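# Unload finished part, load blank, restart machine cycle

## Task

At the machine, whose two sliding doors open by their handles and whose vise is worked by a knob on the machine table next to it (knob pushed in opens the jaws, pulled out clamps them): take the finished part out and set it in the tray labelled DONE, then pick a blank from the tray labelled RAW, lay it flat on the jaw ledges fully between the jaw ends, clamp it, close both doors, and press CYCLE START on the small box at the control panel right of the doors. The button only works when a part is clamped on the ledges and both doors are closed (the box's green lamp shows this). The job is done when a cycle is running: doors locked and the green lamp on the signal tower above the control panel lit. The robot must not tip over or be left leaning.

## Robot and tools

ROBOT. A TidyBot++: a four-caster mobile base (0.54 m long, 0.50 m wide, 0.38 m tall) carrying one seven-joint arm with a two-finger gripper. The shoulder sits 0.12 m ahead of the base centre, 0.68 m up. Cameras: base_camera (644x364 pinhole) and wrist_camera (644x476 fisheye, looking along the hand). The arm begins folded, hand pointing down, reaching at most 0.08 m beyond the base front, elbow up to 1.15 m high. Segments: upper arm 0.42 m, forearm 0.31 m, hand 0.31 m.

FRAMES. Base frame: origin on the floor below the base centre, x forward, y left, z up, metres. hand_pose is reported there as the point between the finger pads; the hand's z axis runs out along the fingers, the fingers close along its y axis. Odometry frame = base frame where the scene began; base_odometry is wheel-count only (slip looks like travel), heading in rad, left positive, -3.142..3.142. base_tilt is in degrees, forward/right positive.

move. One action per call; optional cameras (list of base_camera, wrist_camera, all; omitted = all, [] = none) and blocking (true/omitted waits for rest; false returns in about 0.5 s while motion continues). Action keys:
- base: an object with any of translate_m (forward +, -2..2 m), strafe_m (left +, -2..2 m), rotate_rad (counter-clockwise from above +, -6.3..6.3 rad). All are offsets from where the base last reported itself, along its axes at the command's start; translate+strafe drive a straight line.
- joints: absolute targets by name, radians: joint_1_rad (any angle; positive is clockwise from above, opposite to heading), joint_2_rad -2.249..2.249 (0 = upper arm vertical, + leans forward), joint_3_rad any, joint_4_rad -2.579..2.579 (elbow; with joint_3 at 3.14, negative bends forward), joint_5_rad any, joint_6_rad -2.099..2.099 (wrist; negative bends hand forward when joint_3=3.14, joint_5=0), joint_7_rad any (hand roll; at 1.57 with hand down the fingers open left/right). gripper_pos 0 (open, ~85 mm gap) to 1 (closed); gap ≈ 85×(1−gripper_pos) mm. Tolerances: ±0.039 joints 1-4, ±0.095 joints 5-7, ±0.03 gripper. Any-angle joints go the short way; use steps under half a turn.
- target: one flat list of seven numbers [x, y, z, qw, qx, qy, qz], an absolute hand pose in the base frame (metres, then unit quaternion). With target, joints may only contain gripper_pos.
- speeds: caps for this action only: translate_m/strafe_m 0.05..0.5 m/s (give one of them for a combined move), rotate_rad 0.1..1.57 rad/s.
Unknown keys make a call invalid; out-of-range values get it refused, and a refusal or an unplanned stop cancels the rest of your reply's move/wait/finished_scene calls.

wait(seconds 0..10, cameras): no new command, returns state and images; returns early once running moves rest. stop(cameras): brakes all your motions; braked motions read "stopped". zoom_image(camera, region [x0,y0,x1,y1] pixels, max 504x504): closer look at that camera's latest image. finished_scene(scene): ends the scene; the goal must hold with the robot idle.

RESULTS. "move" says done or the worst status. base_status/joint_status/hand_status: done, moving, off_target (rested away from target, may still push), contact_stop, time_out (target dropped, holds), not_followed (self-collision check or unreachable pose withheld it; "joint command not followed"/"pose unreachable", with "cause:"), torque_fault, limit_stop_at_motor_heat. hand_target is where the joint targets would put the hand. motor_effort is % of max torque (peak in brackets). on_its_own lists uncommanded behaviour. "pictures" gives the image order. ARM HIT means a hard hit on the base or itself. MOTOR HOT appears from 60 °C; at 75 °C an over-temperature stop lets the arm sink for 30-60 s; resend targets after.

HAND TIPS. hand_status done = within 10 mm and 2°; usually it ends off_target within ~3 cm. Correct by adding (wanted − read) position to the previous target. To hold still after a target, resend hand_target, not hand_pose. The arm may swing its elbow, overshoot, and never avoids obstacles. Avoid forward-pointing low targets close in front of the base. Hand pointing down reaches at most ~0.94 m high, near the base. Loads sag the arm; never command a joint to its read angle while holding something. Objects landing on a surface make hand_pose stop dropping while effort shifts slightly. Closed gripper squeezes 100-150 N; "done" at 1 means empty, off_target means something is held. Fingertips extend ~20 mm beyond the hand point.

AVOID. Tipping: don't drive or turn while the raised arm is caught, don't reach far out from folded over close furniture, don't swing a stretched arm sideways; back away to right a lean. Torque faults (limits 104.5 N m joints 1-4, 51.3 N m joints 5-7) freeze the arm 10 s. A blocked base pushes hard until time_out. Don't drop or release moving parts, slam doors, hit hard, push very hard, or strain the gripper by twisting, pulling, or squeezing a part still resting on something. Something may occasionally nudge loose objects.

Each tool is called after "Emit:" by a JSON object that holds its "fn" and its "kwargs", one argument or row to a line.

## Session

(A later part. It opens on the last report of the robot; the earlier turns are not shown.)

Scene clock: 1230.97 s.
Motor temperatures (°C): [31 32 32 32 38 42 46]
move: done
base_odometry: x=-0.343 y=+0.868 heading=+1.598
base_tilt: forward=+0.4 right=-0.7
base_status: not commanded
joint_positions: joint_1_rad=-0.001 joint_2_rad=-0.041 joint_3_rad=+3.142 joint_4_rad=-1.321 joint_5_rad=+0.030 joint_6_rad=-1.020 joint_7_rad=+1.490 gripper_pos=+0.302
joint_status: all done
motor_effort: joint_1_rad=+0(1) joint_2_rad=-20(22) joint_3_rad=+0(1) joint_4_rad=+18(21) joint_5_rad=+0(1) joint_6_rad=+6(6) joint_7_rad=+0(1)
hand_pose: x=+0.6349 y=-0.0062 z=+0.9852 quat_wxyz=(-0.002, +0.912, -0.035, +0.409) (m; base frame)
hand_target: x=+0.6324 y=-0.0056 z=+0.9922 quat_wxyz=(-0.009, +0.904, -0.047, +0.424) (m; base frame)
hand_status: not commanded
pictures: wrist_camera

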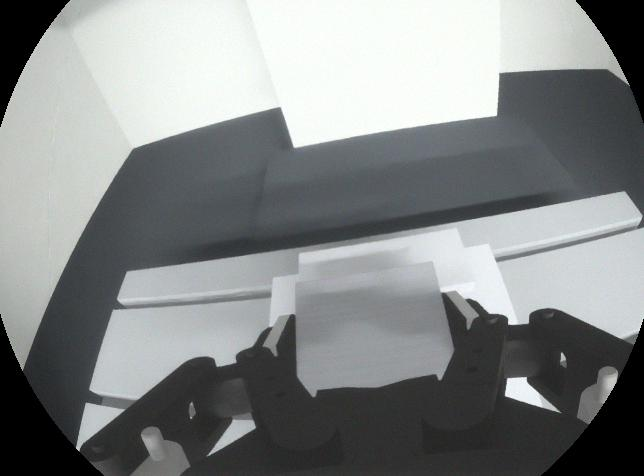

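Emit:
{"fn": "move", "kwargs": {
  "joints": {"joint_2_rad":-0.059,"joint_4_rad":-1.315,"joint_6_rad":-1.02},
  "cameras": []
}}

Emit:
{"fn": "move", "kwargs": {
  "joints": {"gripper_pos":0.2},
  "cameras": ["wrist_camera"]
}}

Emit:
{"fn": "zoom_image", "kwargs": {
  "camera": "wrist_camera",
  "region": [240, 210, 520, 400]
}}

Scene clock: 1237.77 s.
Motor temperatures (°C): [31 32 32 32 38 42 46]
move: done
base_odometry: x=-0.343 y=+0.868 heading=+1.598
base_tilt: forward=+0.4 right=-0.7
base_status: not commanded
joint_positions: joint_1_rad=-0.001 joint_2_rad=-0.041 joint_3_rad=+3.142 joint_4_rad=-1.320 joint_5_rad=+0.030 joint_6_rad=-1.021 joint_7_rad=+1.490 gripper_pos=+0.302
joint_status: all done
motor_effort: joint_1_rad=-1(1) joint_2_rad=-21(22) joint_3_rad=-1(1) joint_4_rad=+20(21) joint_5_rad=+0(2) joint_6_rad=+5(7) joint_7_rad=-1(1)
hand_pose: x=+0.6349 y=-0.0062 z=+0.9853 quat_wxyz=(-0.002, +0.912, -0.035, +0.409) (m; base frame)
hand_target: x=+0.6301 y=-0.0058 z=+0.9975 quat_wxyz=(-0.009, +0.906, -0.048, +0.420) (m; base frame)
hand_status: not commanded
pictures: none
No camera images: "cameras" was empty.

Scene clock: 1238.57 s.
Motor temperatures (°C): [31 32 32 32 38 42 46]
move: done
base_odometry: x=-0.343 y=+0.868 heading=+1.598
base_tilt: forward=+0.4 right=-0.7
base_status: not commanded
joint_positions: joint_1_rad=-0.001 joint_2_rad=-0.047 joint_3_rad=+3.142 joint_4_rad=-1.320 joint_5_rad=+0.030 joint_6_rad=-1.021 joint_7_rad=+1.490 gripper_pos=+0.200
joint_status: all done
motor_effort: joint_1_rad=+0(1) joint_2_rad=-19(25) joint_3_rad=+0(1) joint_4_rad=+19(22) joint_5_rad=+1(1) joint_6_rad=+7(7) joint_7_rad=+0(2)
hand_pose: x=+0.6329 y=-0.0062 z=+0.9886 quat_wxyz=(-0.002, +0.911, -0.035, +0.412) (m; base frame)
hand_target: x=+0.6301 y=-0.0058 z=+0.9975 quat_wxyz=(-0.009, +0.906, -0.048, +0.420) (m; base frame)
hand_status: not commanded
pictures: wrist_camera

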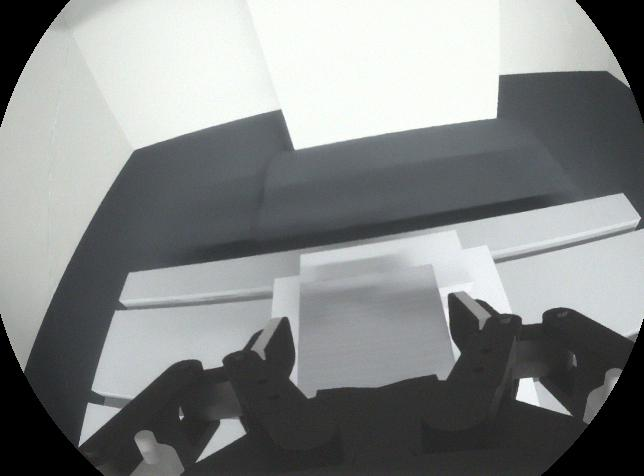

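Scaled by 1.800.

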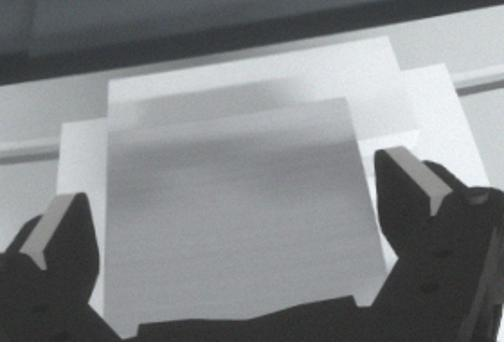

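Emit:
{"fn": "move", "kwargs": {
  "joints": {"gripper_pos":0.0},
  "cameras": []
}}

Emit:
{"fn": "move", "kwargs": {
  "joints": {"joint_2_rad":0.054,"joint_4_rad":-1.004,"joint_6_rad":-1.262},
  "cameras": ["wrist_camera"]
}}

Emit:
{"fn": "move", "kwargs": {
  "joints": {"joint_2_rad":0.162,"joint_4_rad":-0.684,"joint_6_rad":-1.51},
  "cameras": ["wrist_camera"]
}}

Emit:
{"fn": "zoom_image", "kwargs": {
  "camera": "wrist_camera",
  "region": [200, 180, 520, 400]
}}

Scene clock: 1256.90 s.
Motor temperatures (°C): [31 32 32 32 38 42 46]
move: done
base_odometry: x=-0.343 y=+0.868 heading=+1.598
base_tilt: forward=+0.3 right=-0.7
base_status: not commanded
joint_positions: joint_1_rad=-0.001 joint_2_rad=-0.047 joint_3_rad=+3.142 joint_4_rad=-1.320 joint_5_rad=+0.030 joint_6_rad=-1.021 joint_7_rad=+1.490 gripper_pos=+0.000
joint_status: all done
motor_effort: joint_1_rad=-1(1) joint_2_rad=-19(19) joint_3_rad=+1(1) joint_4_rad=+19(20) joint_5_rad=+1(2) joint_6_rad=+7(7) joint_7_rad=+0(1)
hand_pose: x=+0.6329 y=-0.0062 z=+0.9886 quat_wxyz=(-0.002, +0.911, -0.035, +0.412) (m; base frame)
hand_target: x=+0.6301 y=-0.0058 z=+0.9975 quat_wxyz=(-0.009, +0.906, -0.048, +0.420) (m; base frame)
hand_status: not commanded
pictures: none
No camera images: "cameras" was empty.

Scene clock: 1258.57 s.
Motor temperatures (°C): [31 32 32 32 38 42 46]
move: done
base_odometry: x=-0.343 y=+0.868 heading=+1.598
base_tilt: forward=+0.4 right=-0.7
base_status: not commanded
joint_positions: joint_1_rad=-0.001 joint_2_rad=+0.046 joint_3_rad=+3.142 joint_4_rad=-1.029 joint_5_rad=+0.030 joint_6_rad=-1.227 joint_7_rad=+1.490 gripper_pos=+0.000
joint_status: all done
motor_effort: joint_1_rad=+0(1) joint_2_rad=-21(22) joint_3_rad=+0(1) joint_4_rad=+19(21) joint_5_rad=+1(2) joint_6_rad=+7(8) joint_7_rad=+0(1)
hand_pose: x=+0.6468 y=-0.0070 z=+1.0440 quat_wxyz=(-0.002, +0.912, -0.038, +0.408) (m; base frame)
hand_target: x=+0.6435 y=-0.0067 z=+1.0443 quat_wxyz=(-0.008, +0.915, -0.052, +0.399) (m; base frame)
hand_status: not commanded
pictures: wrist_camera

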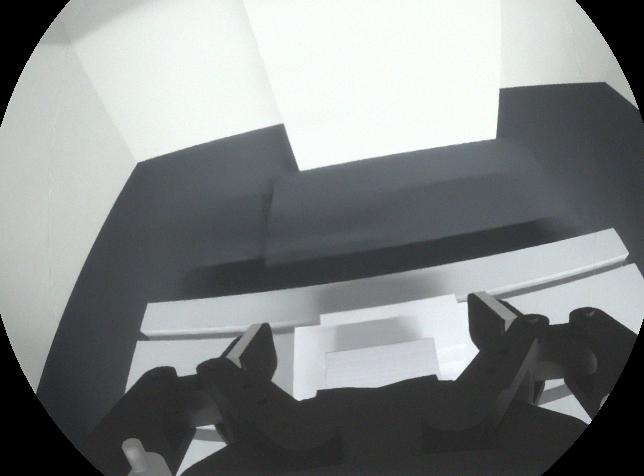

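Scene clock: 1260.27 s.
Motor temperatures (°C): [31 32 32 32 38 42 46]
move: done
base_odometry: x=-0.343 y=+0.868 heading=+1.598
base_tilt: forward=+0.4 right=-0.7
base_status: not commanded
joint_positions: joint_1_rad=-0.001 joint_2_rad=+0.154 joint_3_rad=+3.142 joint_4_rad=-0.708 joint_5_rad=+0.030 joint_6_rad=-1.475 joint_7_rad=+1.490 gripper_pos=+0.000
joint_status: all done
motor_effort: joint_1_rad=-1(1) joint_2_rad=-23(23) joint_3_rad=+0(1) joint_4_rad=+17(19) joint_5_rad=+1(2) joint_6_rad=+6(9) joint_7_rad=+0(1)
hand_pose: x=+0.6465 y=-0.0075 z=+1.0863 quat_wxyz=(-0.002, +0.919, -0.041, +0.392) (m; base frame)
hand_target: x=+0.6423 y=-0.0072 z=+1.0855 quat_wxyz=(-0.007, +0.922, -0.055, +0.383) (m; base frame)
hand_status: not commanded
pictures: wrist_camera

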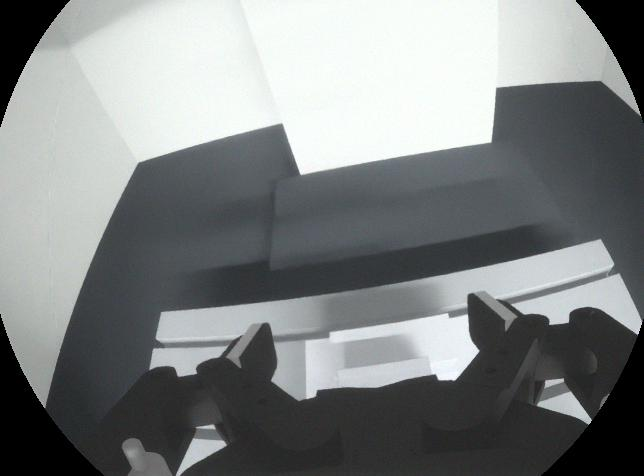

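Scaled by 1.575.

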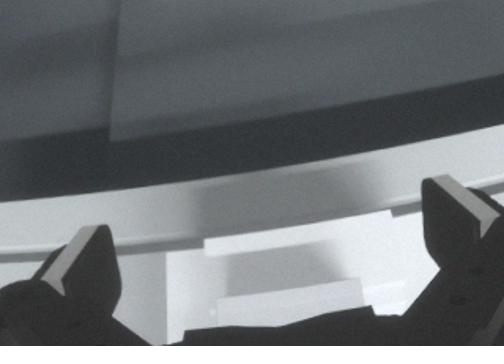

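Emit:
{"fn": "move", "kwargs": {
  "base": {"translate_m":-0.25},
  "speeds": {"translate_m":0.25},
  "cameras": ["wrist_camera"]
}}

Emit:
{"fn": "zoom_image", "kwargs": {
  "camera": "wrist_camera",
  "region": [230, 120, 520, 320]
}}

Scene clock: 1268.13 s.
Motor temperatures (°C): [31 32 32 32 38 42 46]
move: done
base_odometry: x=-0.336 y=+0.618 heading=+1.598
base_tilt: forward=+0.3 right=-0.7
base_status: done
joint_positions: joint_1_rad=-0.001 joint_2_rad=+0.163 joint_3_rad=+3.142 joint_4_rad=-0.705 joint_5_rad=+0.030 joint_6_rad=-1.481 joint_7_rad=+1.490 gripper_pos=+0.000
joint_status: not commanded
motor_effort: joint_1_rad=+0(2) joint_2_rad=-23(27) joint_3_rad=+0(1) joint_4_rad=+17(17) joint_5_rad=+0(1) joint_6_rad=+7(8) joint_7_rad=+0(1)
hand_pose: x=+0.6488 y=-0.0074 z=+1.0817 quat_wxyz=(-0.002, +0.922, -0.042, +0.386) (m; base frame)
hand_target: x=+0.6423 y=-0.0072 z=+1.0855 quat_wxyz=(-0.007, +0.922, -0.055, +0.383) (m; base frame)
hand_status: not commanded
pictures: wrist_camera

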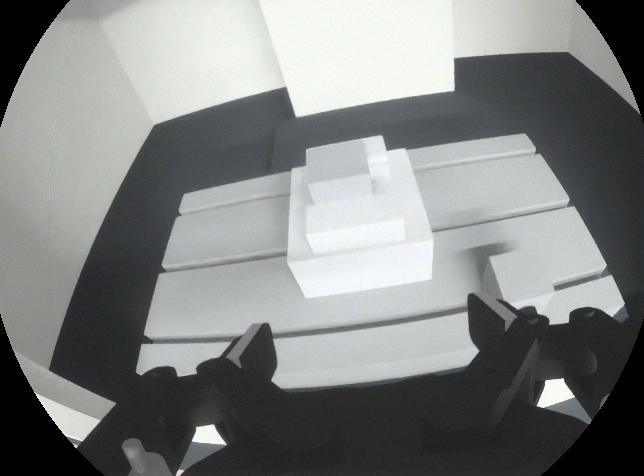

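Scaled by 1.738.

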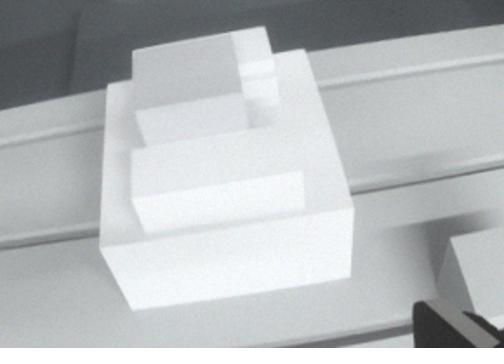

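Emit:
{"fn": "move", "kwargs": {
  "base": {"translate_m":-0.2, "strafe_m":-0.165},
  "speeds": {"translate_m":0.25},
  "cameras": []
}}

Emit:
{"fn": "move", "kwargs": {
  "joints": {"joint_2_rad":-0.011,"joint_4_rad":-2.413,"joint_6_rad":0.835,"joint_5_rad":0.0},
  "cameras": ["wrist_camera"]
}}

Emit:
{"fn": "zoom_image", "kwargs": {
  "camera": "wrist_camera",
  "region": [280, 150, 440, 270]
}}

Scene clock: 1279.33 s.
Motor temperatures (°C): [31 32 32 32 38 42 46]
move: done
base_odometry: x=-0.166 y=+0.422 heading=+1.598
base_tilt: forward=+0.4 right=-0.7
base_status: done
joint_positions: joint_1_rad=-0.001 joint_2_rad=+0.165 joint_3_rad=+3.141 joint_4_rad=-0.704 joint_5_rad=+0.030 joint_6_rad=-1.482 joint_7_rad=+1.490 gripper_pos=+0.000
joint_status: not commanded
motor_effort: joint_1_rad=+0(3) joint_2_rad=-24(27) joint_3_rad=+0(2) joint_4_rad=+16(18) joint_5_rad=+1(2) joint_6_rad=+7(7) joint_7_rad=+0(1)
hand_pose: x=+0.6493 y=-0.0073 z=+1.0809 quat_wxyz=(-0.002, +0.922, -0.041, +0.385) (m; base frame)
hand_target: x=+0.6423 y=-0.0072 z=+1.0855 quat_wxyz=(-0.007, +0.922, -0.055, +0.383) (m; base frame)
hand_status: not commanded
pictures: none
No camera images: "cameras" was empty.

Scene clock: 1282.83 s.
Motor temperatures (°C): [31 32 32 32 38 42 46]
move: done
base_odometry: x=-0.166 y=+0.422 heading=+1.598
base_tilt: forward=+0.4 right=-0.7
base_status: not commanded
joint_positions: joint_1_rad=-0.001 joint_2_rad=+0.005 joint_3_rad=+3.141 joint_4_rad=-2.390 joint_5_rad=+0.030 joint_6_rad=+0.785 joint_7_rad=+1.490 gripper_pos=+0.000
joint_status: all done
motor_effort: joint_1_rad=-1(1) joint_2_rad=-18(28) joint_3_rad=+0(1) joint_4_rad=+17(22) joint_5_rad=+0(2) joint_6_rad=+8(10) joint_7_rad=+0(1)
hand_pose: x=+0.6456 y=+0.0083 z=+0.8593 quat_wxyz=(-0.029, +0.721, -0.014, +0.692) (m; base frame)
hand_target: x=+0.6375 y=+0.0022 z=+0.8715 quat_wxyz=(-0.040, +0.705, -0.039, +0.707) (m; base frame)
hand_status: not commanded
pictures: wrist_camera

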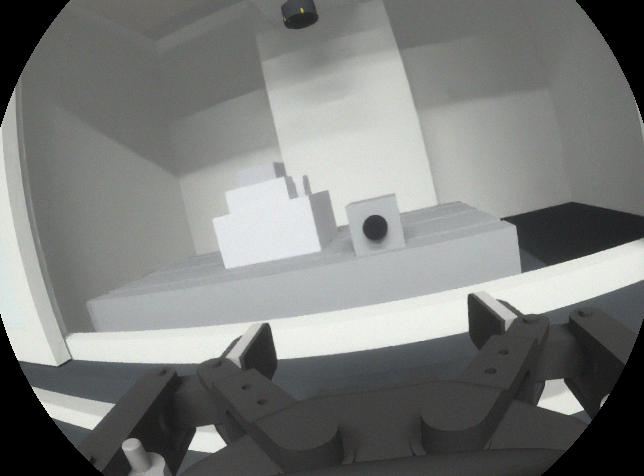

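Scaled by 3.150.

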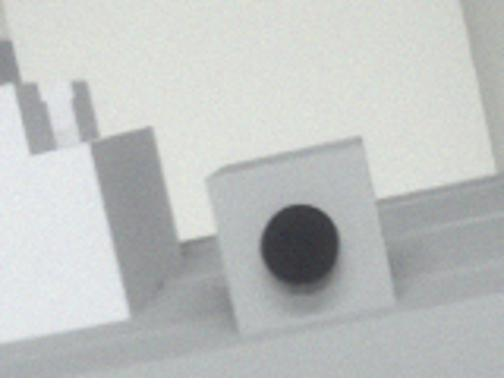

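Emit:
{"fn": "move", "kwargs": {
  "base": {"translate_m":0.23, "strafe_m":-0.011},
  "speeds": {"translate_m":0.15},
  "cameras": ["wrist_camera"]
}}

Emit:
{"fn": "zoom_image", "kwargs": {
  "camera": "wrist_camera",
  "region": [260, 180, 500, 360]
}}

Scene clock: 1303.87 s.
Motor temperatures (°C): [31 32 32 31 38 42 46]
move: done
base_odometry: x=-0.161 y=+0.653 heading=+1.597
base_tilt: forward=+0.4 right=-0.7
base_status: done
joint_positions: joint_1_rad=-0.001 joint_2_rad=-0.002 joint_3_rad=+3.141 joint_4_rad=-2.393 joint_5_rad=+0.030 joint_6_rad=+0.788 joint_7_rad=+1.490 gripper_pos=+0.000
joint_status: not commanded
motor_effort: joint_1_rad=+0(2) joint_2_rad=-18(20) joint_3_rad=+0(1) joint_4_rad=+16(18) joint_5_rad=+0(1) joint_6_rad=+8(11) joint_7_rad=+0(1)
hand_pose: x=+0.6436 y=+0.0084 z=+0.8626 quat_wxyz=(-0.029, +0.718, -0.014, +0.695) (m; base frame)
hand_target: x=+0.6375 y=+0.0022 z=+0.8715 quat_wxyz=(-0.040, +0.705, -0.039, +0.707) (m; base frame)
hand_status: not commanded
pictures: wrist_camera

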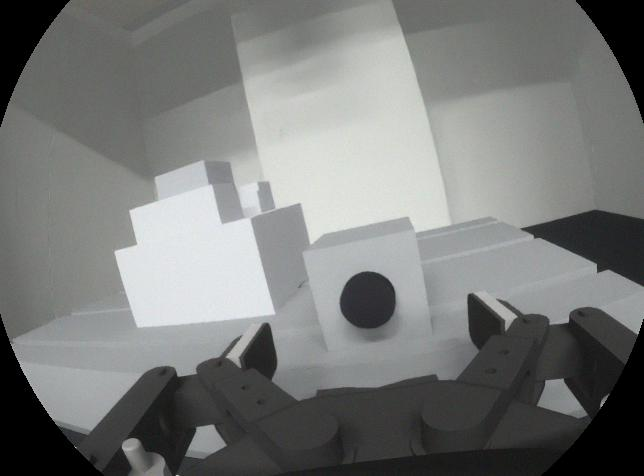

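Scaled by 2.100.

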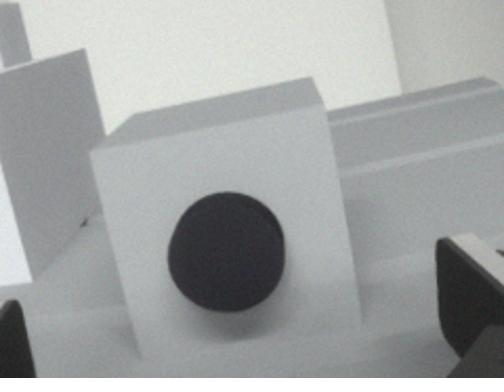

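Emit:
{"fn": "move", "kwargs": {
  "base": {"translate_m":0.018},
  "speeds": {"translate_m":0.1},
  "cameras": ["wrist_camera"]
}}

Emit:
{"fn": "zoom_image", "kwargs": {
  "camera": "wrist_camera",
  "region": [240, 200, 520, 400]
}}

Scene clock: 1314.67 s.
Motor temperatures (°C): [31 32 32 31 38 42 46]
move: done
base_odometry: x=-0.161 y=+0.671 heading=+1.597
base_tilt: forward=+0.4 right=-0.7
base_status: done
joint_positions: joint_1_rad=-0.001 joint_2_rad=-0.002 joint_3_rad=+3.141 joint_4_rad=-2.395 joint_5_rad=+0.030 joint_6_rad=+0.789 joint_7_rad=+1.490 gripper_pos=+0.000
joint_status: not commanded
motor_effort: joint_1_rad=+1(1) joint_2_rad=-17(20) joint_3_rad=+0(1) joint_4_rad=+17(18) joint_5_rad=+1(2) joint_6_rad=+8(10) joint_7_rad=+0(1)
hand_pose: x=+0.6430 y=+0.0084 z=+0.8617 quat_wxyz=(-0.029, +0.719, -0.014, +0.695) (m; base frame)
hand_target: x=+0.6375 y=+0.0022 z=+0.8715 quat_wxyz=(-0.040, +0.705, -0.039, +0.707) (m; base frame)
hand_status: not commanded
pictures: wrist_camera

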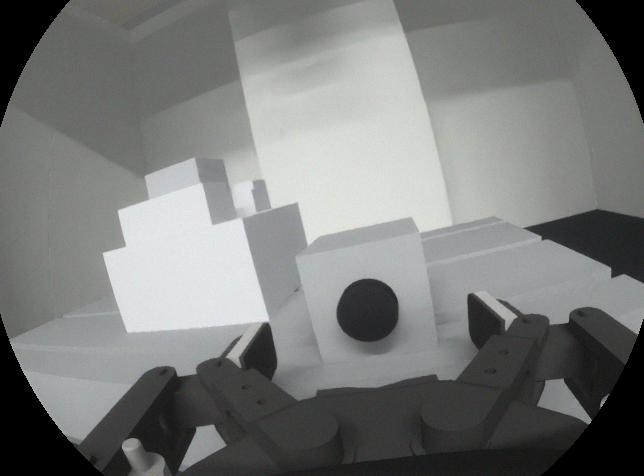

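Scaled by 1.800.

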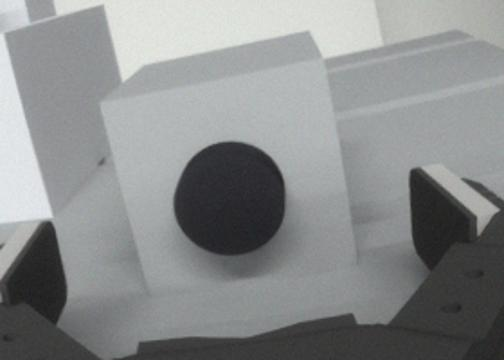

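Emit:
{"fn": "move", "kwargs": {
  "base": {"translate_m":0.01},
  "speeds": {"translate_m":0.1},
  "cameras": ["wrist_camera"]
}}

Emit:
{"fn": "zoom_image", "kwargs": {
  "camera": "wrist_camera",
  "region": [240, 200, 520, 400]
}}

Scene clock: 1322.00 s.
Motor temperatures (°C): [31 32 32 31 38 42 46]
move: done
base_odometry: x=-0.161 y=+0.681 heading=+1.597
base_tilt: forward=+0.4 right=-0.7
base_status: done
joint_positions: joint_1_rad=-0.001 joint_2_rad=-0.003 joint_3_rad=+3.141 joint_4_rad=-2.396 joint_5_rad=+0.030 joint_6_rad=+0.789 joint_7_rad=+1.490 gripper_pos=+0.000
joint_status: not commanded
motor_effort: joint_1_rad=+1(1) joint_2_rad=-17(20) joint_3_rad=+0(1) joint_4_rad=+16(17) joint_5_rad=+1(1) joint_6_rad=+9(9) joint_7_rad=+0(1)
hand_pose: x=+0.6427 y=+0.0084 z=+0.8618 quat_wxyz=(-0.029, +0.719, -0.014, +0.695) (m; base frame)
hand_target: x=+0.6375 y=+0.0022 z=+0.8715 quat_wxyz=(-0.040, +0.705, -0.039, +0.707) (m; base frame)
hand_status: not commanded
pictures: wrist_camera

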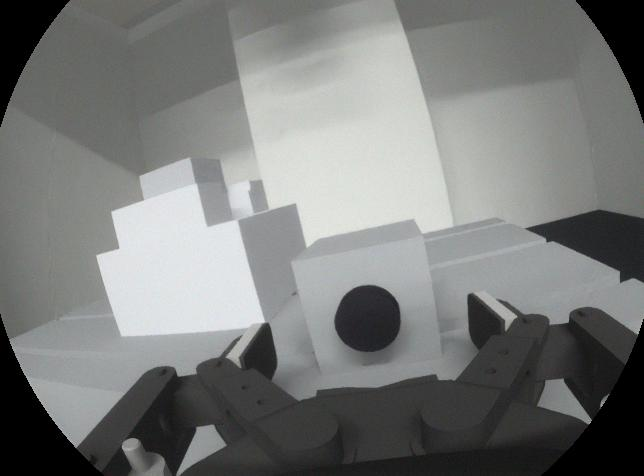

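Scaled by 1.800.

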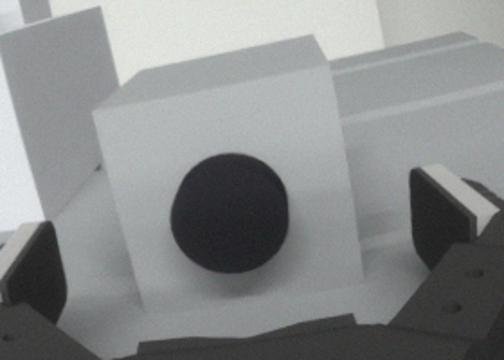

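Emit:
{"fn": "move", "kwargs": {
  "joints": {"gripper_pos":0.95},
  "cameras": ["wrist_camera"]
}}

Emit:
{"fn": "zoom_image", "kwargs": {
  "camera": "wrist_camera",
  "region": [240, 200, 520, 400]
}}

Scene clock: 1328.40 s.
Motor temperatures (°C): [31 32 32 31 38 42 46]
move: off_target
base_odometry: x=-0.161 y=+0.681 heading=+1.597
base_tilt: forward=+0.4 right=-0.7
base_status: not commanded
joint_positions: joint_1_rad=-0.002 joint_2_rad=-0.011 joint_3_rad=+3.137 joint_4_rad=-2.405 joint_5_rad=+0.020 joint_6_rad=+0.791 joint_7_rad=+1.490 gripper_pos=+0.750
joint_status: gripper_pos off_target (ended at +0.750, target +0.950)
motor_effort: joint_1_rad=-1(7) joint_2_rad=-16(18) joint_3_rad=-1(7) joint_4_rad=+17(21) joint_5_rad=+1(6) joint_6_rad=+9(10) joint_7_rad=+0(1)
hand_pose: x=+0.6390 y=+0.0089 z=+0.8617 quat_wxyz=(-0.031, +0.718, -0.017, +0.695) (m; base frame)
hand_target: x=+0.6375 y=+0.0022 z=+0.8715 quat_wxyz=(-0.040, +0.705, -0.039, +0.707) (m; base frame)
hand_status: not commanded
pictures: wrist_camera

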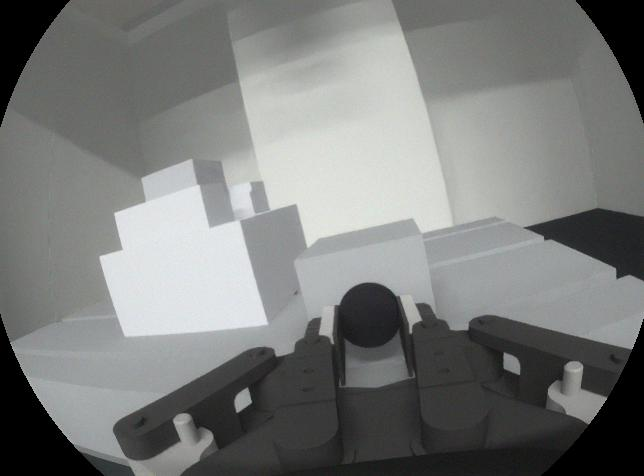

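Scaled by 1.800.

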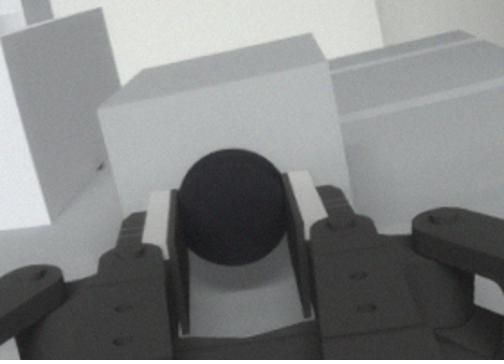

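Gripped. Pull back.

Emit:
{"fn": "move", "kwargs": {
  "base": {"translate_m":-0.03},
  "speeds": {"translate_m":0.05},
  "cameras": ["wrist_camera"]
}}

Emit:
{"fn": "zoom_image", "kwargs": {
  "camera": "wrist_camera",
  "region": [100, 150, 520, 400]
}}

Scene clock: 1334.27 s.
Motor temperatures (°C): [31 32 32 31 38 42 46]
move: done
base_odometry: x=-0.161 y=+0.651 heading=+1.598
base_tilt: forward=+0.4 right=-0.7
base_status: done
joint_positions: joint_1_rad=-0.002 joint_2_rad=+0.034 joint_3_rad=+3.137 joint_4_rad=-2.362 joint_5_rad=+0.020 joint_6_rad=+0.797 joint_7_rad=+1.490 gripper_pos=+0.752
joint_status: not commanded
motor_effort: joint_1_rad=+2(3) joint_2_rad=-26(29) joint_3_rad=+1(2) joint_4_rad=+7(17) joint_5_rad=-1(2) joint_6_rad=+8(9) joint_7_rad=+0(1)
hand_pose: x=+0.6575 y=+0.0091 z=+0.8621 quat_wxyz=(-0.031, +0.717, -0.017, +0.696) (m; base frame)
hand_target: x=+0.6375 y=+0.0022 z=+0.8715 quat_wxyz=(-0.040, +0.705, -0.039, +0.707) (m; base frame)
hand_status: not commanded
pictures: wrist_camera

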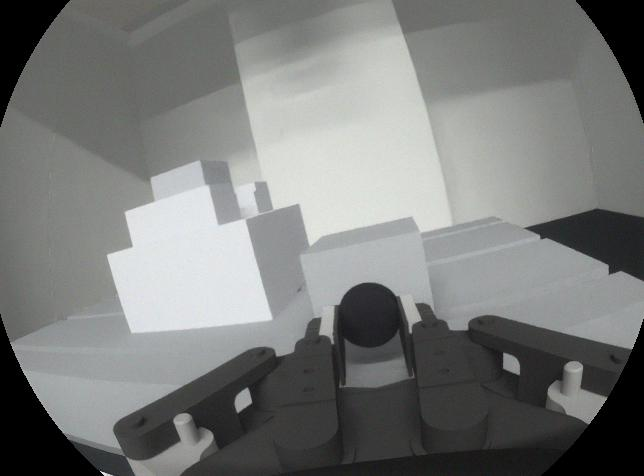

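Scaled by 1.200.

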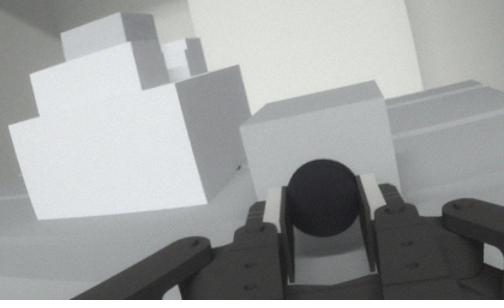

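Emit:
{"fn": "move", "kwargs": {
  "base": {"translate_m":-0.02},
  "speeds": {"translate_m":0.05},
  "cameras": ["wrist_camera"]
}}

Emit:
{"fn": "zoom_image", "kwargs": {
  "camera": "wrist_camera",
  "region": [100, 150, 520, 400]
}}

Scene clock: 1338.83 s.
Motor temperatures (°C): [31 32 32 31 38 42 46]
move: done
base_odometry: x=-0.160 y=+0.631 heading=+1.598
base_tilt: forward=+0.4 right=-0.7
base_status: done
joint_positions: joint_1_rad=-0.002 joint_2_rad=+0.074 joint_3_rad=+3.138 joint_4_rad=-2.321 joint_5_rad=+0.020 joint_6_rad=+0.797 joint_7_rad=+1.490 gripper_pos=+0.752
joint_status: not commanded
motor_effort: joint_1_rad=+1(2) joint_2_rad=-35(36) joint_3_rad=+0(2) joint_4_rad=-2(6) joint_5_rad=-1(1) joint_6_rad=+9(11) joint_7_rad=-1(1)
hand_pose: x=+0.6746 y=+0.0088 z=+0.8624 quat_wxyz=(-0.031, +0.716, -0.017, +0.697) (m; base frame)
hand_target: x=+0.6375 y=+0.0022 z=+0.8715 quat_wxyz=(-0.040, +0.705, -0.039, +0.707) (m; base frame)
hand_status: not commanded
pictures: wrist_camera

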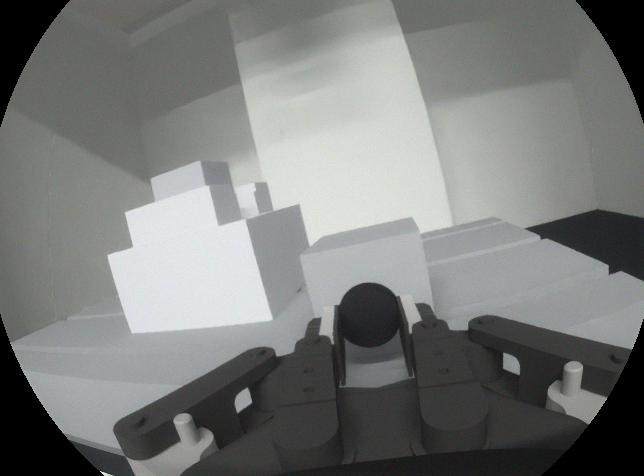

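Scaled by 1.200.

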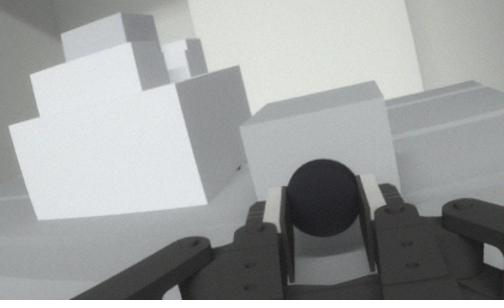

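Emit:
{"fn": "move", "kwargs": {
  "base": {"translate_m":0.03},
  "speeds": {"translate_m":0.05},
  "cameras": []
}}

Emit:
{"fn": "move", "kwargs": {
  "joints": {"gripper_pos":0.4},
  "cameras": ["wrist_camera"]
}}

Emit:
{"fn": "zoom_image", "kwargs": {
  "camera": "wrist_camera",
  "region": [100, 150, 520, 400]
}}

Scene clock: 1345.83 s.
Motor temperatures (°C): [31 32 32 31 38 42 46]
move: done
base_odometry: x=-0.161 y=+0.662 heading=+1.598
base_tilt: forward=+0.4 right=-0.7
base_status: done
joint_positions: joint_1_rad=-0.002 joint_2_rad=+0.006 joint_3_rad=+3.137 joint_4_rad=-2.392 joint_5_rad=+0.020 joint_6_rad=+0.798 joint_7_rad=+1.490 gripper_pos=+0.752
joint_status: not commanded
motor_effort: joint_1_rad=+1(4) joint_2_rad=-20(36) joint_3_rad=+1(2) joint_4_rad=+13(17) joint_5_rad=+0(2) joint_6_rad=+8(10) joint_7_rad=+0(1)
hand_pose: x=+0.6454 y=+0.0091 z=+0.8618 quat_wxyz=(-0.031, +0.717, -0.017, +0.696) (m; base frame)
hand_target: x=+0.6375 y=+0.0022 z=+0.8715 quat_wxyz=(-0.040, +0.705, -0.039, +0.707) (m; base frame)
hand_status: not commanded
pictures: none
No camera images: "cameras" was empty.

Scene clock: 1346.67 s.
Motor temperatures (°C): [31 32 32 31 38 42 46]
move: done
base_odometry: x=-0.161 y=+0.662 heading=+1.598
base_tilt: forward=+0.4 right=-0.7
base_status: not commanded
joint_positions: joint_1_rad=-0.002 joint_2_rad=-0.001 joint_3_rad=+3.137 joint_4_rad=-2.401 joint_5_rad=+0.020 joint_6_rad=+0.799 joint_7_rad=+1.490 gripper_pos=+0.400
joint_status: all done
motor_effort: joint_1_rad=+0(3) joint_2_rad=-17(22) joint_3_rad=+1(2) joint_4_rad=+17(18) joint_5_rad=+0(2) joint_6_rad=+9(10) joint_7_rad=+0(1)
hand_pose: x=+0.6420 y=+0.0091 z=+0.8613 quat_wxyz=(-0.031, +0.718, -0.017, +0.696) (m; base frame)
hand_target: x=+0.6375 y=+0.0022 z=+0.8715 quat_wxyz=(-0.040, +0.705, -0.039, +0.707) (m; base frame)
hand_status: not commanded
pictures: wrist_camera

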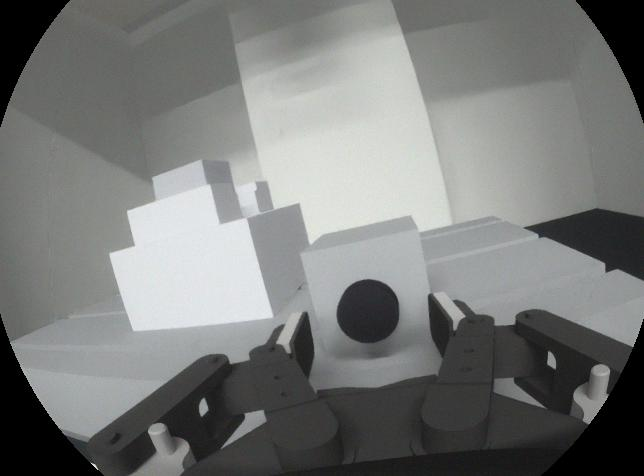

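Scaled by 1.200.

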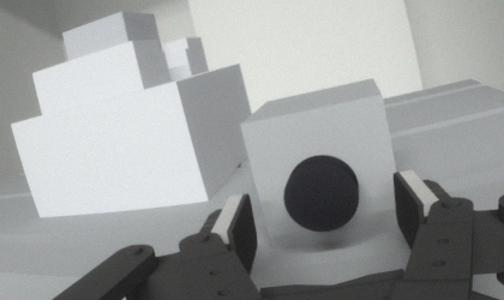

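Open fully, back off and check from above.

Emit:
{"fn": "move", "kwargs": {
  "joints": {"gripper_pos":0.0},
  "cameras": []
}}

Emit:
{"fn": "move", "kwargs": {
  "base": {"translate_m":-0.24},
  "speeds": {"translate_m":0.2},
  "cameras": ["wrist_camera"]
}}

Emit:
{"fn": "move", "kwargs": {
  "base": {"strafe_m":0.17},
  "joints": {"joint_2_rad":0.162,"joint_4_rad":-0.684,"joint_6_rad":-1.51,"joint_5_rad":0.03,"gripper_pos":1.0},
  "cameras": ["wrist_camera"]
}}

Emit:
{"fn": "zoom_image", "kwargs": {
  "camera": "wrist_camera",
  "region": [230, 50, 530, 220]
}}

Scene clock: 1353.63 s.
Motor temperatures (°C): [31 32 32 31 38 42 46]
move: done
base_odometry: x=-0.161 y=+0.662 heading=+1.598
base_tilt: forward=+0.3 right=-0.7
base_status: not commanded
joint_positions: joint_1_rad=-0.002 joint_2_rad=-0.001 joint_3_rad=+3.137 joint_4_rad=-2.401 joint_5_rad=+0.020 joint_6_rad=+0.799 joint_7_rad=+1.490 gripper_pos=+0.000
joint_status: all done
motor_effort: joint_1_rad=-1(1) joint_2_rad=-17(18) joint_3_rad=+0(1) joint_4_rad=+16(17) joint_5_rad=+0(1) joint_6_rad=+9(9) joint_7_rad=+0(1)
hand_pose: x=+0.6420 y=+0.0091 z=+0.8613 quat_wxyz=(-0.031, +0.718, -0.017, +0.696) (m; base frame)
hand_target: x=+0.6375 y=+0.0022 z=+0.8715 quat_wxyz=(-0.040, +0.705, -0.039, +0.707) (m; base frame)
hand_status: not commanded
pictures: none
No camera images: "cameras" was empty.

Scene clock: 1355.60 s.
Motor temperatures (°C): [31 32 32 31 38 42 46]
move: done
base_odometry: x=-0.154 y=+0.421 heading=+1.598
base_tilt: forward=+0.4 right=-0.7
base_status: done
joint_positions: joint_1_rad=-0.002 joint_2_rad=-0.005 joint_3_rad=+3.137 joint_4_rad=-2.401 joint_5_rad=+0.020 joint_6_rad=+0.799 joint_7_rad=+1.490 gripper_pos=+0.000
joint_status: not commanded
motor_effort: joint_1_rad=+1(2) joint_2_rad=-17(20) joint_3_rad=+0(1) joint_4_rad=+16(18) joint_5_rad=+0(2) joint_6_rad=+10(10) joint_7_rad=+0(1)
hand_pose: x=+0.6412 y=+0.0091 z=+0.8636 quat_wxyz=(-0.031, +0.716, -0.017, +0.697) (m; base frame)
hand_target: x=+0.6375 y=+0.0022 z=+0.8715 quat_wxyz=(-0.040, +0.705, -0.039, +0.707) (m; base frame)
hand_status: not commanded
pictures: wrist_camera

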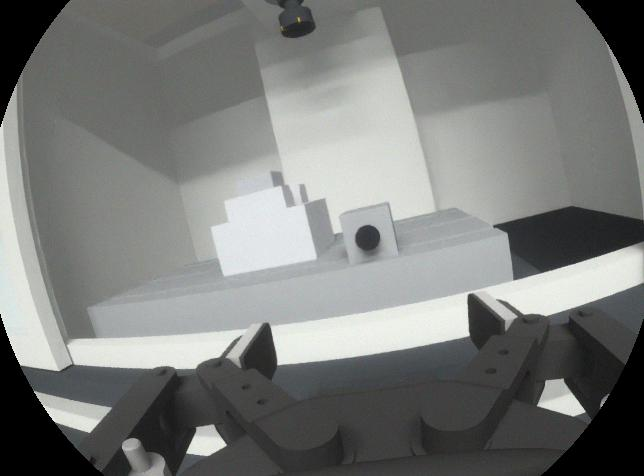

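Scene clock: 1359.10 s.
Motor temperatures (°C): [31 32 32 31 38 42 46]
move: done
base_odometry: x=-0.324 y=+0.417 heading=+1.598
base_tilt: forward=+0.4 right=-0.7
base_status: done
joint_positions: joint_1_rad=-0.002 joint_2_rad=+0.156 joint_3_rad=+3.136 joint_4_rad=-0.708 joint_5_rad=+0.020 joint_6_rad=-1.474 joint_7_rad=+1.490 gripper_pos=+0.999
joint_status: all done
motor_effort: joint_1_rad=+0(2) joint_2_rad=-23(27) joint_3_rad=+0(2) joint_4_rad=+17(22) joint_5_rad=+1(2) joint_6_rad=+6(11) joint_7_rad=+0(1)
hand_pose: x=+0.6473 y=-0.0010 z=+1.0857 quat_wxyz=(-0.008, +0.920, -0.037, +0.391) (m; base frame)
hand_target: x=+0.6423 y=-0.0072 z=+1.0855 quat_wxyz=(-0.007, +0.922, -0.055, +0.383) (m; base frame)
hand_status: not commanded
pictures: wrist_camera

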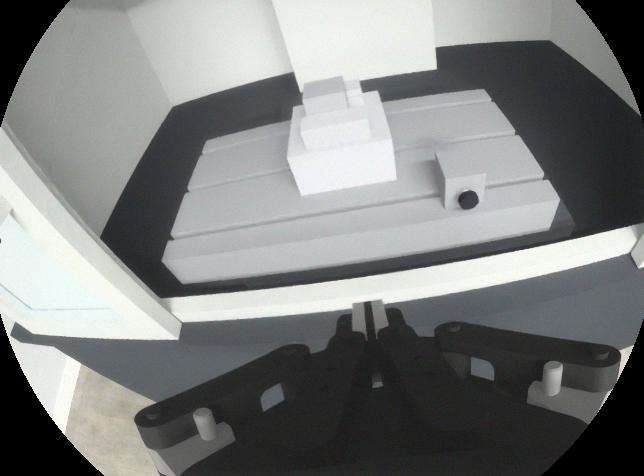

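Scaled by 1.680.

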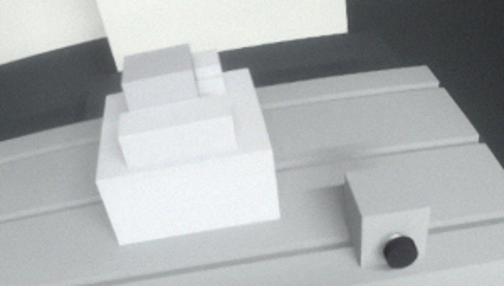

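Emit:
{"fn": "move", "kwargs": {
  "base": {"translate_m":-0.25, "strafe_m":0.46},
  "speeds": {"translate_m":0.3},
  "joints": {"joint_2_rad":0.015,"joint_4_rad":-1.215,"joint_6_rad":-0.33,"joint_5_rad":0.05},
  "cameras": ["base_camera","wrist_camera"]
}}

Scene clock: 1369.20 s.
Motor temperatures (°C): [31 32 32 31 38 42 46]
move: done
base_odometry: x=-0.778 y=+0.154 heading=+1.598
base_tilt: forward=+0.3 right=-0.7
base_status: done
joint_positions: joint_1_rad=-0.002 joint_2_rad=+0.025 joint_3_rad=+3.137 joint_4_rad=-1.193 joint_5_rad=+0.020 joint_6_rad=-0.379 joint_7_rad=+1.490 gripper_pos=+0.999
joint_status: all done
motor_effort: joint_1_rad=-1(2) joint_2_rad=-22(27) joint_3_rad=+0(2) joint_4_rad=+21(23) joint_5_rad=+1(2) joint_6_rad=+8(10) joint_7_rad=+0(1)
hand_pose: x=+0.7354 y=+0.0033 z=+1.2034 quat_wxyz=(-0.022, +0.716, -0.023, +0.698) (m; base frame)
hand_target: x=+0.7328 y=-0.0027 z=+1.2110 quat_wxyz=(-0.017, +0.703, -0.028, +0.711) (m; base frame)
hand_status: not commanded
pictures: base_camera, wrist_camera

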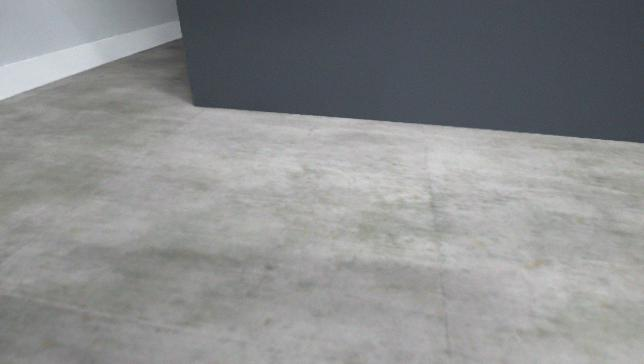

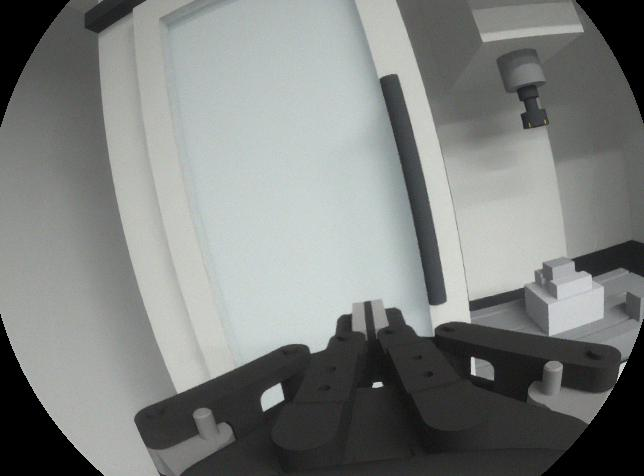

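Emit:
{"fn": "move", "kwargs": {
  "base": {"translate_m":0.277},
  "speeds": {"translate_m":0.2},
  "cameras": ["base_camera","wrist_camera"]
}}

Scene clock: 1382.77 s.
Motor temperatures (°C): [31 32 32 31 38 42 46]
move: done
base_odometry: x=-0.785 y=+0.431 heading=+1.598
base_tilt: forward=+0.4 right=-0.7
base_status: done
joint_positions: joint_1_rad=-0.002 joint_2_rad=+0.024 joint_3_rad=+3.137 joint_4_rad=-1.195 joint_5_rad=+0.020 joint_6_rad=-0.376 joint_7_rad=+1.490 gripper_pos=+0.999
joint_status: not commanded
motor_effort: joint_1_rad=-1(1) joint_2_rad=-22(26) joint_3_rad=+1(2) joint_4_rad=+21(22) joint_5_rad=+1(2) joint_6_rad=+8(10) joint_7_rad=+0(1)
hand_pose: x=+0.7351 y=+0.0033 z=+1.2037 quat_wxyz=(-0.022, +0.715, -0.023, +0.698) (m; base frame)
hand_target: x=+0.7328 y=-0.0027 z=+1.2110 quat_wxyz=(-0.017, +0.703, -0.028, +0.711) (m; base frame)
hand_status: not commanded
pictures: base_camera, wrist_camera

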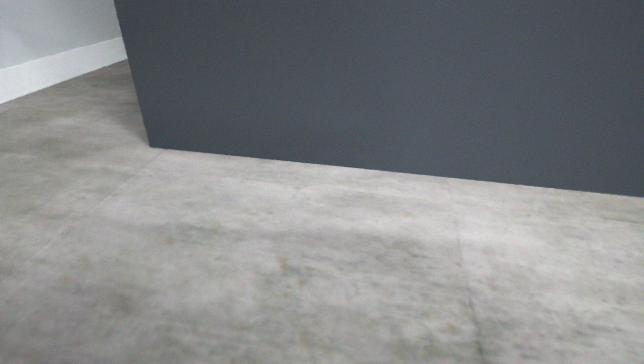

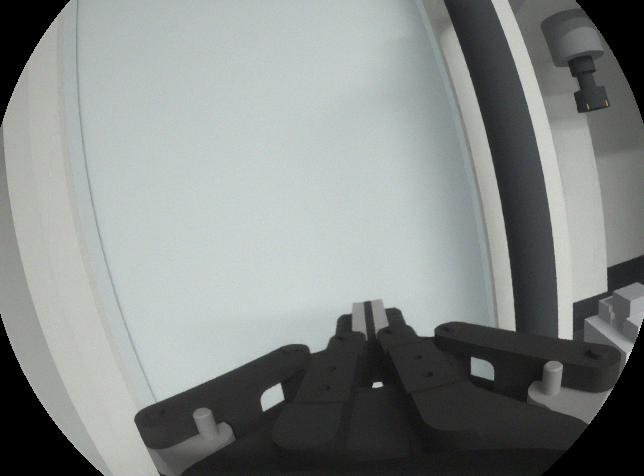

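Emit:
{"fn": "move", "kwargs": {
  "base": {"translate_m":0.012},
  "speeds": {"translate_m":0.1},
  "cameras": []
}}

Emit:
{"fn": "move", "kwargs": {
  "base": {"strafe_m":-0.12},
  "speeds": {"strafe_m":0.1},
  "cameras": ["wrist_camera"]
}}

Scene clock: 1396.43 s.
Motor temperatures (°C): [31 32 32 31 38 42 46]
move: done
base_odometry: x=-0.786 y=+0.444 heading=+1.598
base_tilt: forward=+0.4 right=-0.7
base_status: done
joint_positions: joint_1_rad=-0.002 joint_2_rad=+0.025 joint_3_rad=+3.137 joint_4_rad=-1.196 joint_5_rad=+0.020 joint_6_rad=-0.375 joint_7_rad=+1.490 gripper_pos=+0.999
joint_status: not commanded
motor_effort: joint_1_rad=-1(2) joint_2_rad=-23(25) joint_3_rad=+0(1) joint_4_rad=+21(22) joint_5_rad=+1(2) joint_6_rad=+9(10) joint_7_rad=+0(1)
hand_pose: x=+0.7360 y=+0.0033 z=+1.2025 quat_wxyz=(-0.022, +0.715, -0.023, +0.698) (m; base frame)
hand_target: x=+0.7328 y=-0.0027 z=+1.2110 quat_wxyz=(-0.017, +0.703, -0.028, +0.711) (m; base frame)
hand_status: not commanded
pictures: none
No camera images: "cameras" was empty.

Scene clock: 1398.17 s.
Motor temperatures (°C): [31 32 32 31 38 42 46]
move: done
base_odometry: x=-0.666 y=+0.447 heading=+1.598
base_tilt: forward=+0.4 right=-0.7
base_status: done
joint_positions: joint_1_rad=-0.036 joint_2_rad=+0.024 joint_3_rad=+3.098 joint_4_rad=-1.196 joint_5_rad=+0.020 joint_6_rad=-0.375 joint_7_rad=+1.490 gripper_pos=+0.999
joint_status: not commanded
motor_effort: joint_1_rad=+8(11) joint_2_rad=-21(24) joint_3_rad=+9(11) joint_4_rad=+21(22) joint_5_rad=+3(4) joint_6_rad=+10(10) joint_7_rad=+0(2)
hand_pose: x=+0.7332 y=+0.0479 z=+1.2029 quat_wxyz=(-0.048, +0.716, +0.003, +0.697) (m; base frame)
hand_target: x=+0.7328 y=-0.0027 z=+1.2110 quat_wxyz=(-0.017, +0.703, -0.028, +0.711) (m; base frame)
hand_status: not commanded
pictures: wrist_camera

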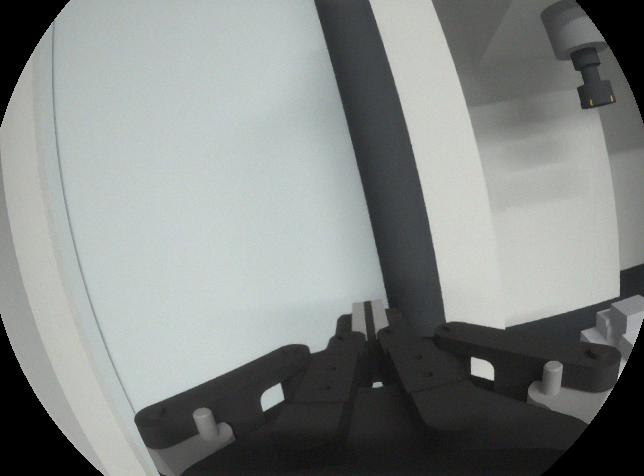

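Emit:
{"fn": "move", "kwargs": {
  "base": {"strafe_m":-0.33},
  "speeds": {"strafe_m":0.1},
  "cameras": ["wrist_camera"]
}}

Scene clock: 1406.23 s.
Motor temperatures (°C): [31 32 32 31 38 42 46]
move: done
base_odometry: x=-0.336 y=+0.456 heading=+1.598
base_tilt: forward=+0.4 right=-0.7
base_status: done
joint_positions: joint_1_rad=+0.010 joint_2_rad=+0.019 joint_3_rad=+3.144 joint_4_rad=-1.200 joint_5_rad=+0.032 joint_6_rad=-0.369 joint_7_rad=+1.490 gripper_pos=+0.999
joint_status: not commanded
motor_effort: joint_1_rad=-1(17) joint_2_rad=-22(24) joint_3_rad=+0(17) joint_4_rad=+21(23) joint_5_rad=+1(6) joint_6_rad=+9(11) joint_7_rad=+0(1)
hand_pose: x=+0.7334 y=-0.0097 z=+1.2054 quat_wxyz=(-0.009, +0.713, -0.027, +0.701) (m; base frame)
hand_target: x=+0.7328 y=-0.0027 z=+1.2110 quat_wxyz=(-0.017, +0.703, -0.028, +0.711) (m; base frame)
hand_status: not commanded
pictures: wrist_camera

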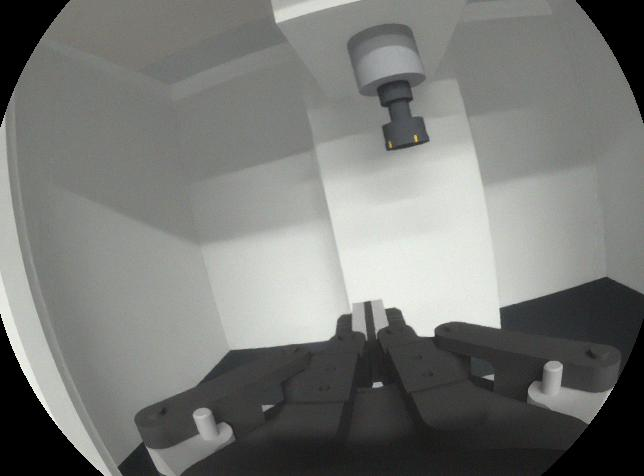

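Emit:
{"fn": "move", "kwargs": {
  "base": {"translate_m":-0.28},
  "speeds": {"translate_m":0.3},
  "cameras": ["base_camera","wrist_camera"]
}}

Scene clock: 1411.30 s.
Motor temperatures (°C): [31 32 32 31 38 42 46]
move: done
base_odometry: x=-0.328 y=+0.176 heading=+1.598
base_tilt: forward=+0.4 right=-0.7
base_status: done
joint_positions: joint_1_rad=+0.010 joint_2_rad=+0.017 joint_3_rad=+3.144 joint_4_rad=-1.200 joint_5_rad=+0.032 joint_6_rad=-0.369 joint_7_rad=+1.490 gripper_pos=+0.999
joint_status: not commanded
motor_effort: joint_1_rad=+0(1) joint_2_rad=-23(26) joint_3_rad=+0(1) joint_4_rad=+21(22) joint_5_rad=+0(2) joint_6_rad=+9(10) joint_7_rad=+0(1)
hand_pose: x=+0.7324 y=-0.0097 z=+1.2066 quat_wxyz=(-0.009, +0.712, -0.027, +0.702) (m; base frame)
hand_target: x=+0.7328 y=-0.0027 z=+1.2110 quat_wxyz=(-0.017, +0.703, -0.028, +0.711) (m; base frame)
hand_status: not commanded
pictures: base_camera, wrist_camera

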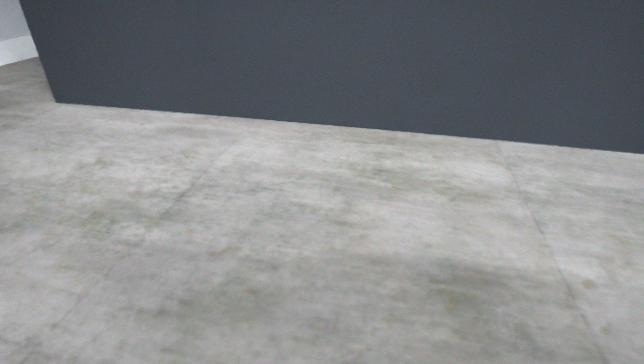

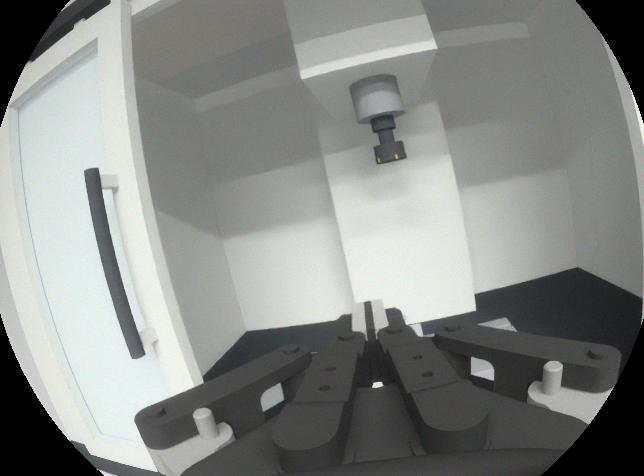

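Emit:
{"fn": "move", "kwargs": {
  "base": {"strafe_m":0.455},
  "speeds": {"strafe_m":0.3},
  "joints": {"joint_2_rad":0.015,"joint_4_rad":-1.215,"joint_6_rad":-0.33,"joint_5_rad":0.05,"joint_1_rad":0.0,"joint_3_rad":3.14},
  "cameras": ["base_camera","wrist_camera"]
}}

Scene clock: 1423.17 s.
Motor temperatures (°C): [31 32 32 31 38 42 46]
move: done
base_odometry: x=-0.783 y=+0.164 heading=+1.598
base_tilt: forward=+0.4 right=-0.7
base_status: done
joint_positions: joint_1_rad=+0.010 joint_2_rad=+0.017 joint_3_rad=+3.141 joint_4_rad=-1.200 joint_5_rad=+0.032 joint_6_rad=-0.369 joint_7_rad=+1.490 gripper_pos=+0.999
joint_status: all done
motor_effort: joint_1_rad=+1(2) joint_2_rad=-23(24) joint_3_rad=+0(2) joint_4_rad=+20(22) joint_5_rad=+0(2) joint_6_rad=+8(10) joint_7_rad=-1(1)
hand_pose: x=+0.7324 y=-0.0080 z=+1.2065 quat_wxyz=(-0.010, +0.712, -0.026, +0.702) (m; base frame)
hand_target: x=+0.7328 y=-0.0027 z=+1.2111 quat_wxyz=(-0.017, +0.703, -0.028, +0.711) (m; base frame)
hand_status: not commanded
pictures: base_camera, wrist_camera

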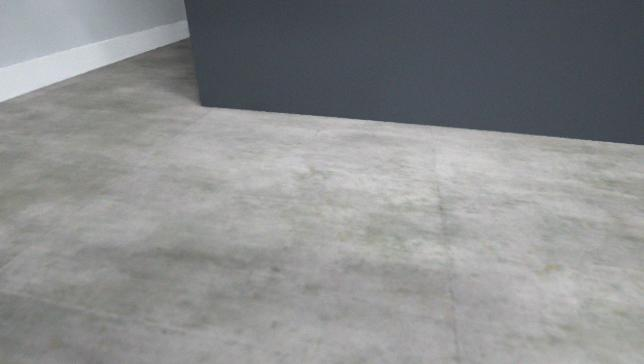

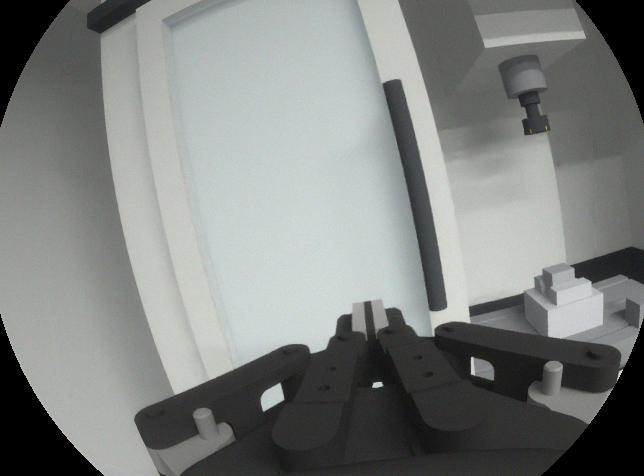

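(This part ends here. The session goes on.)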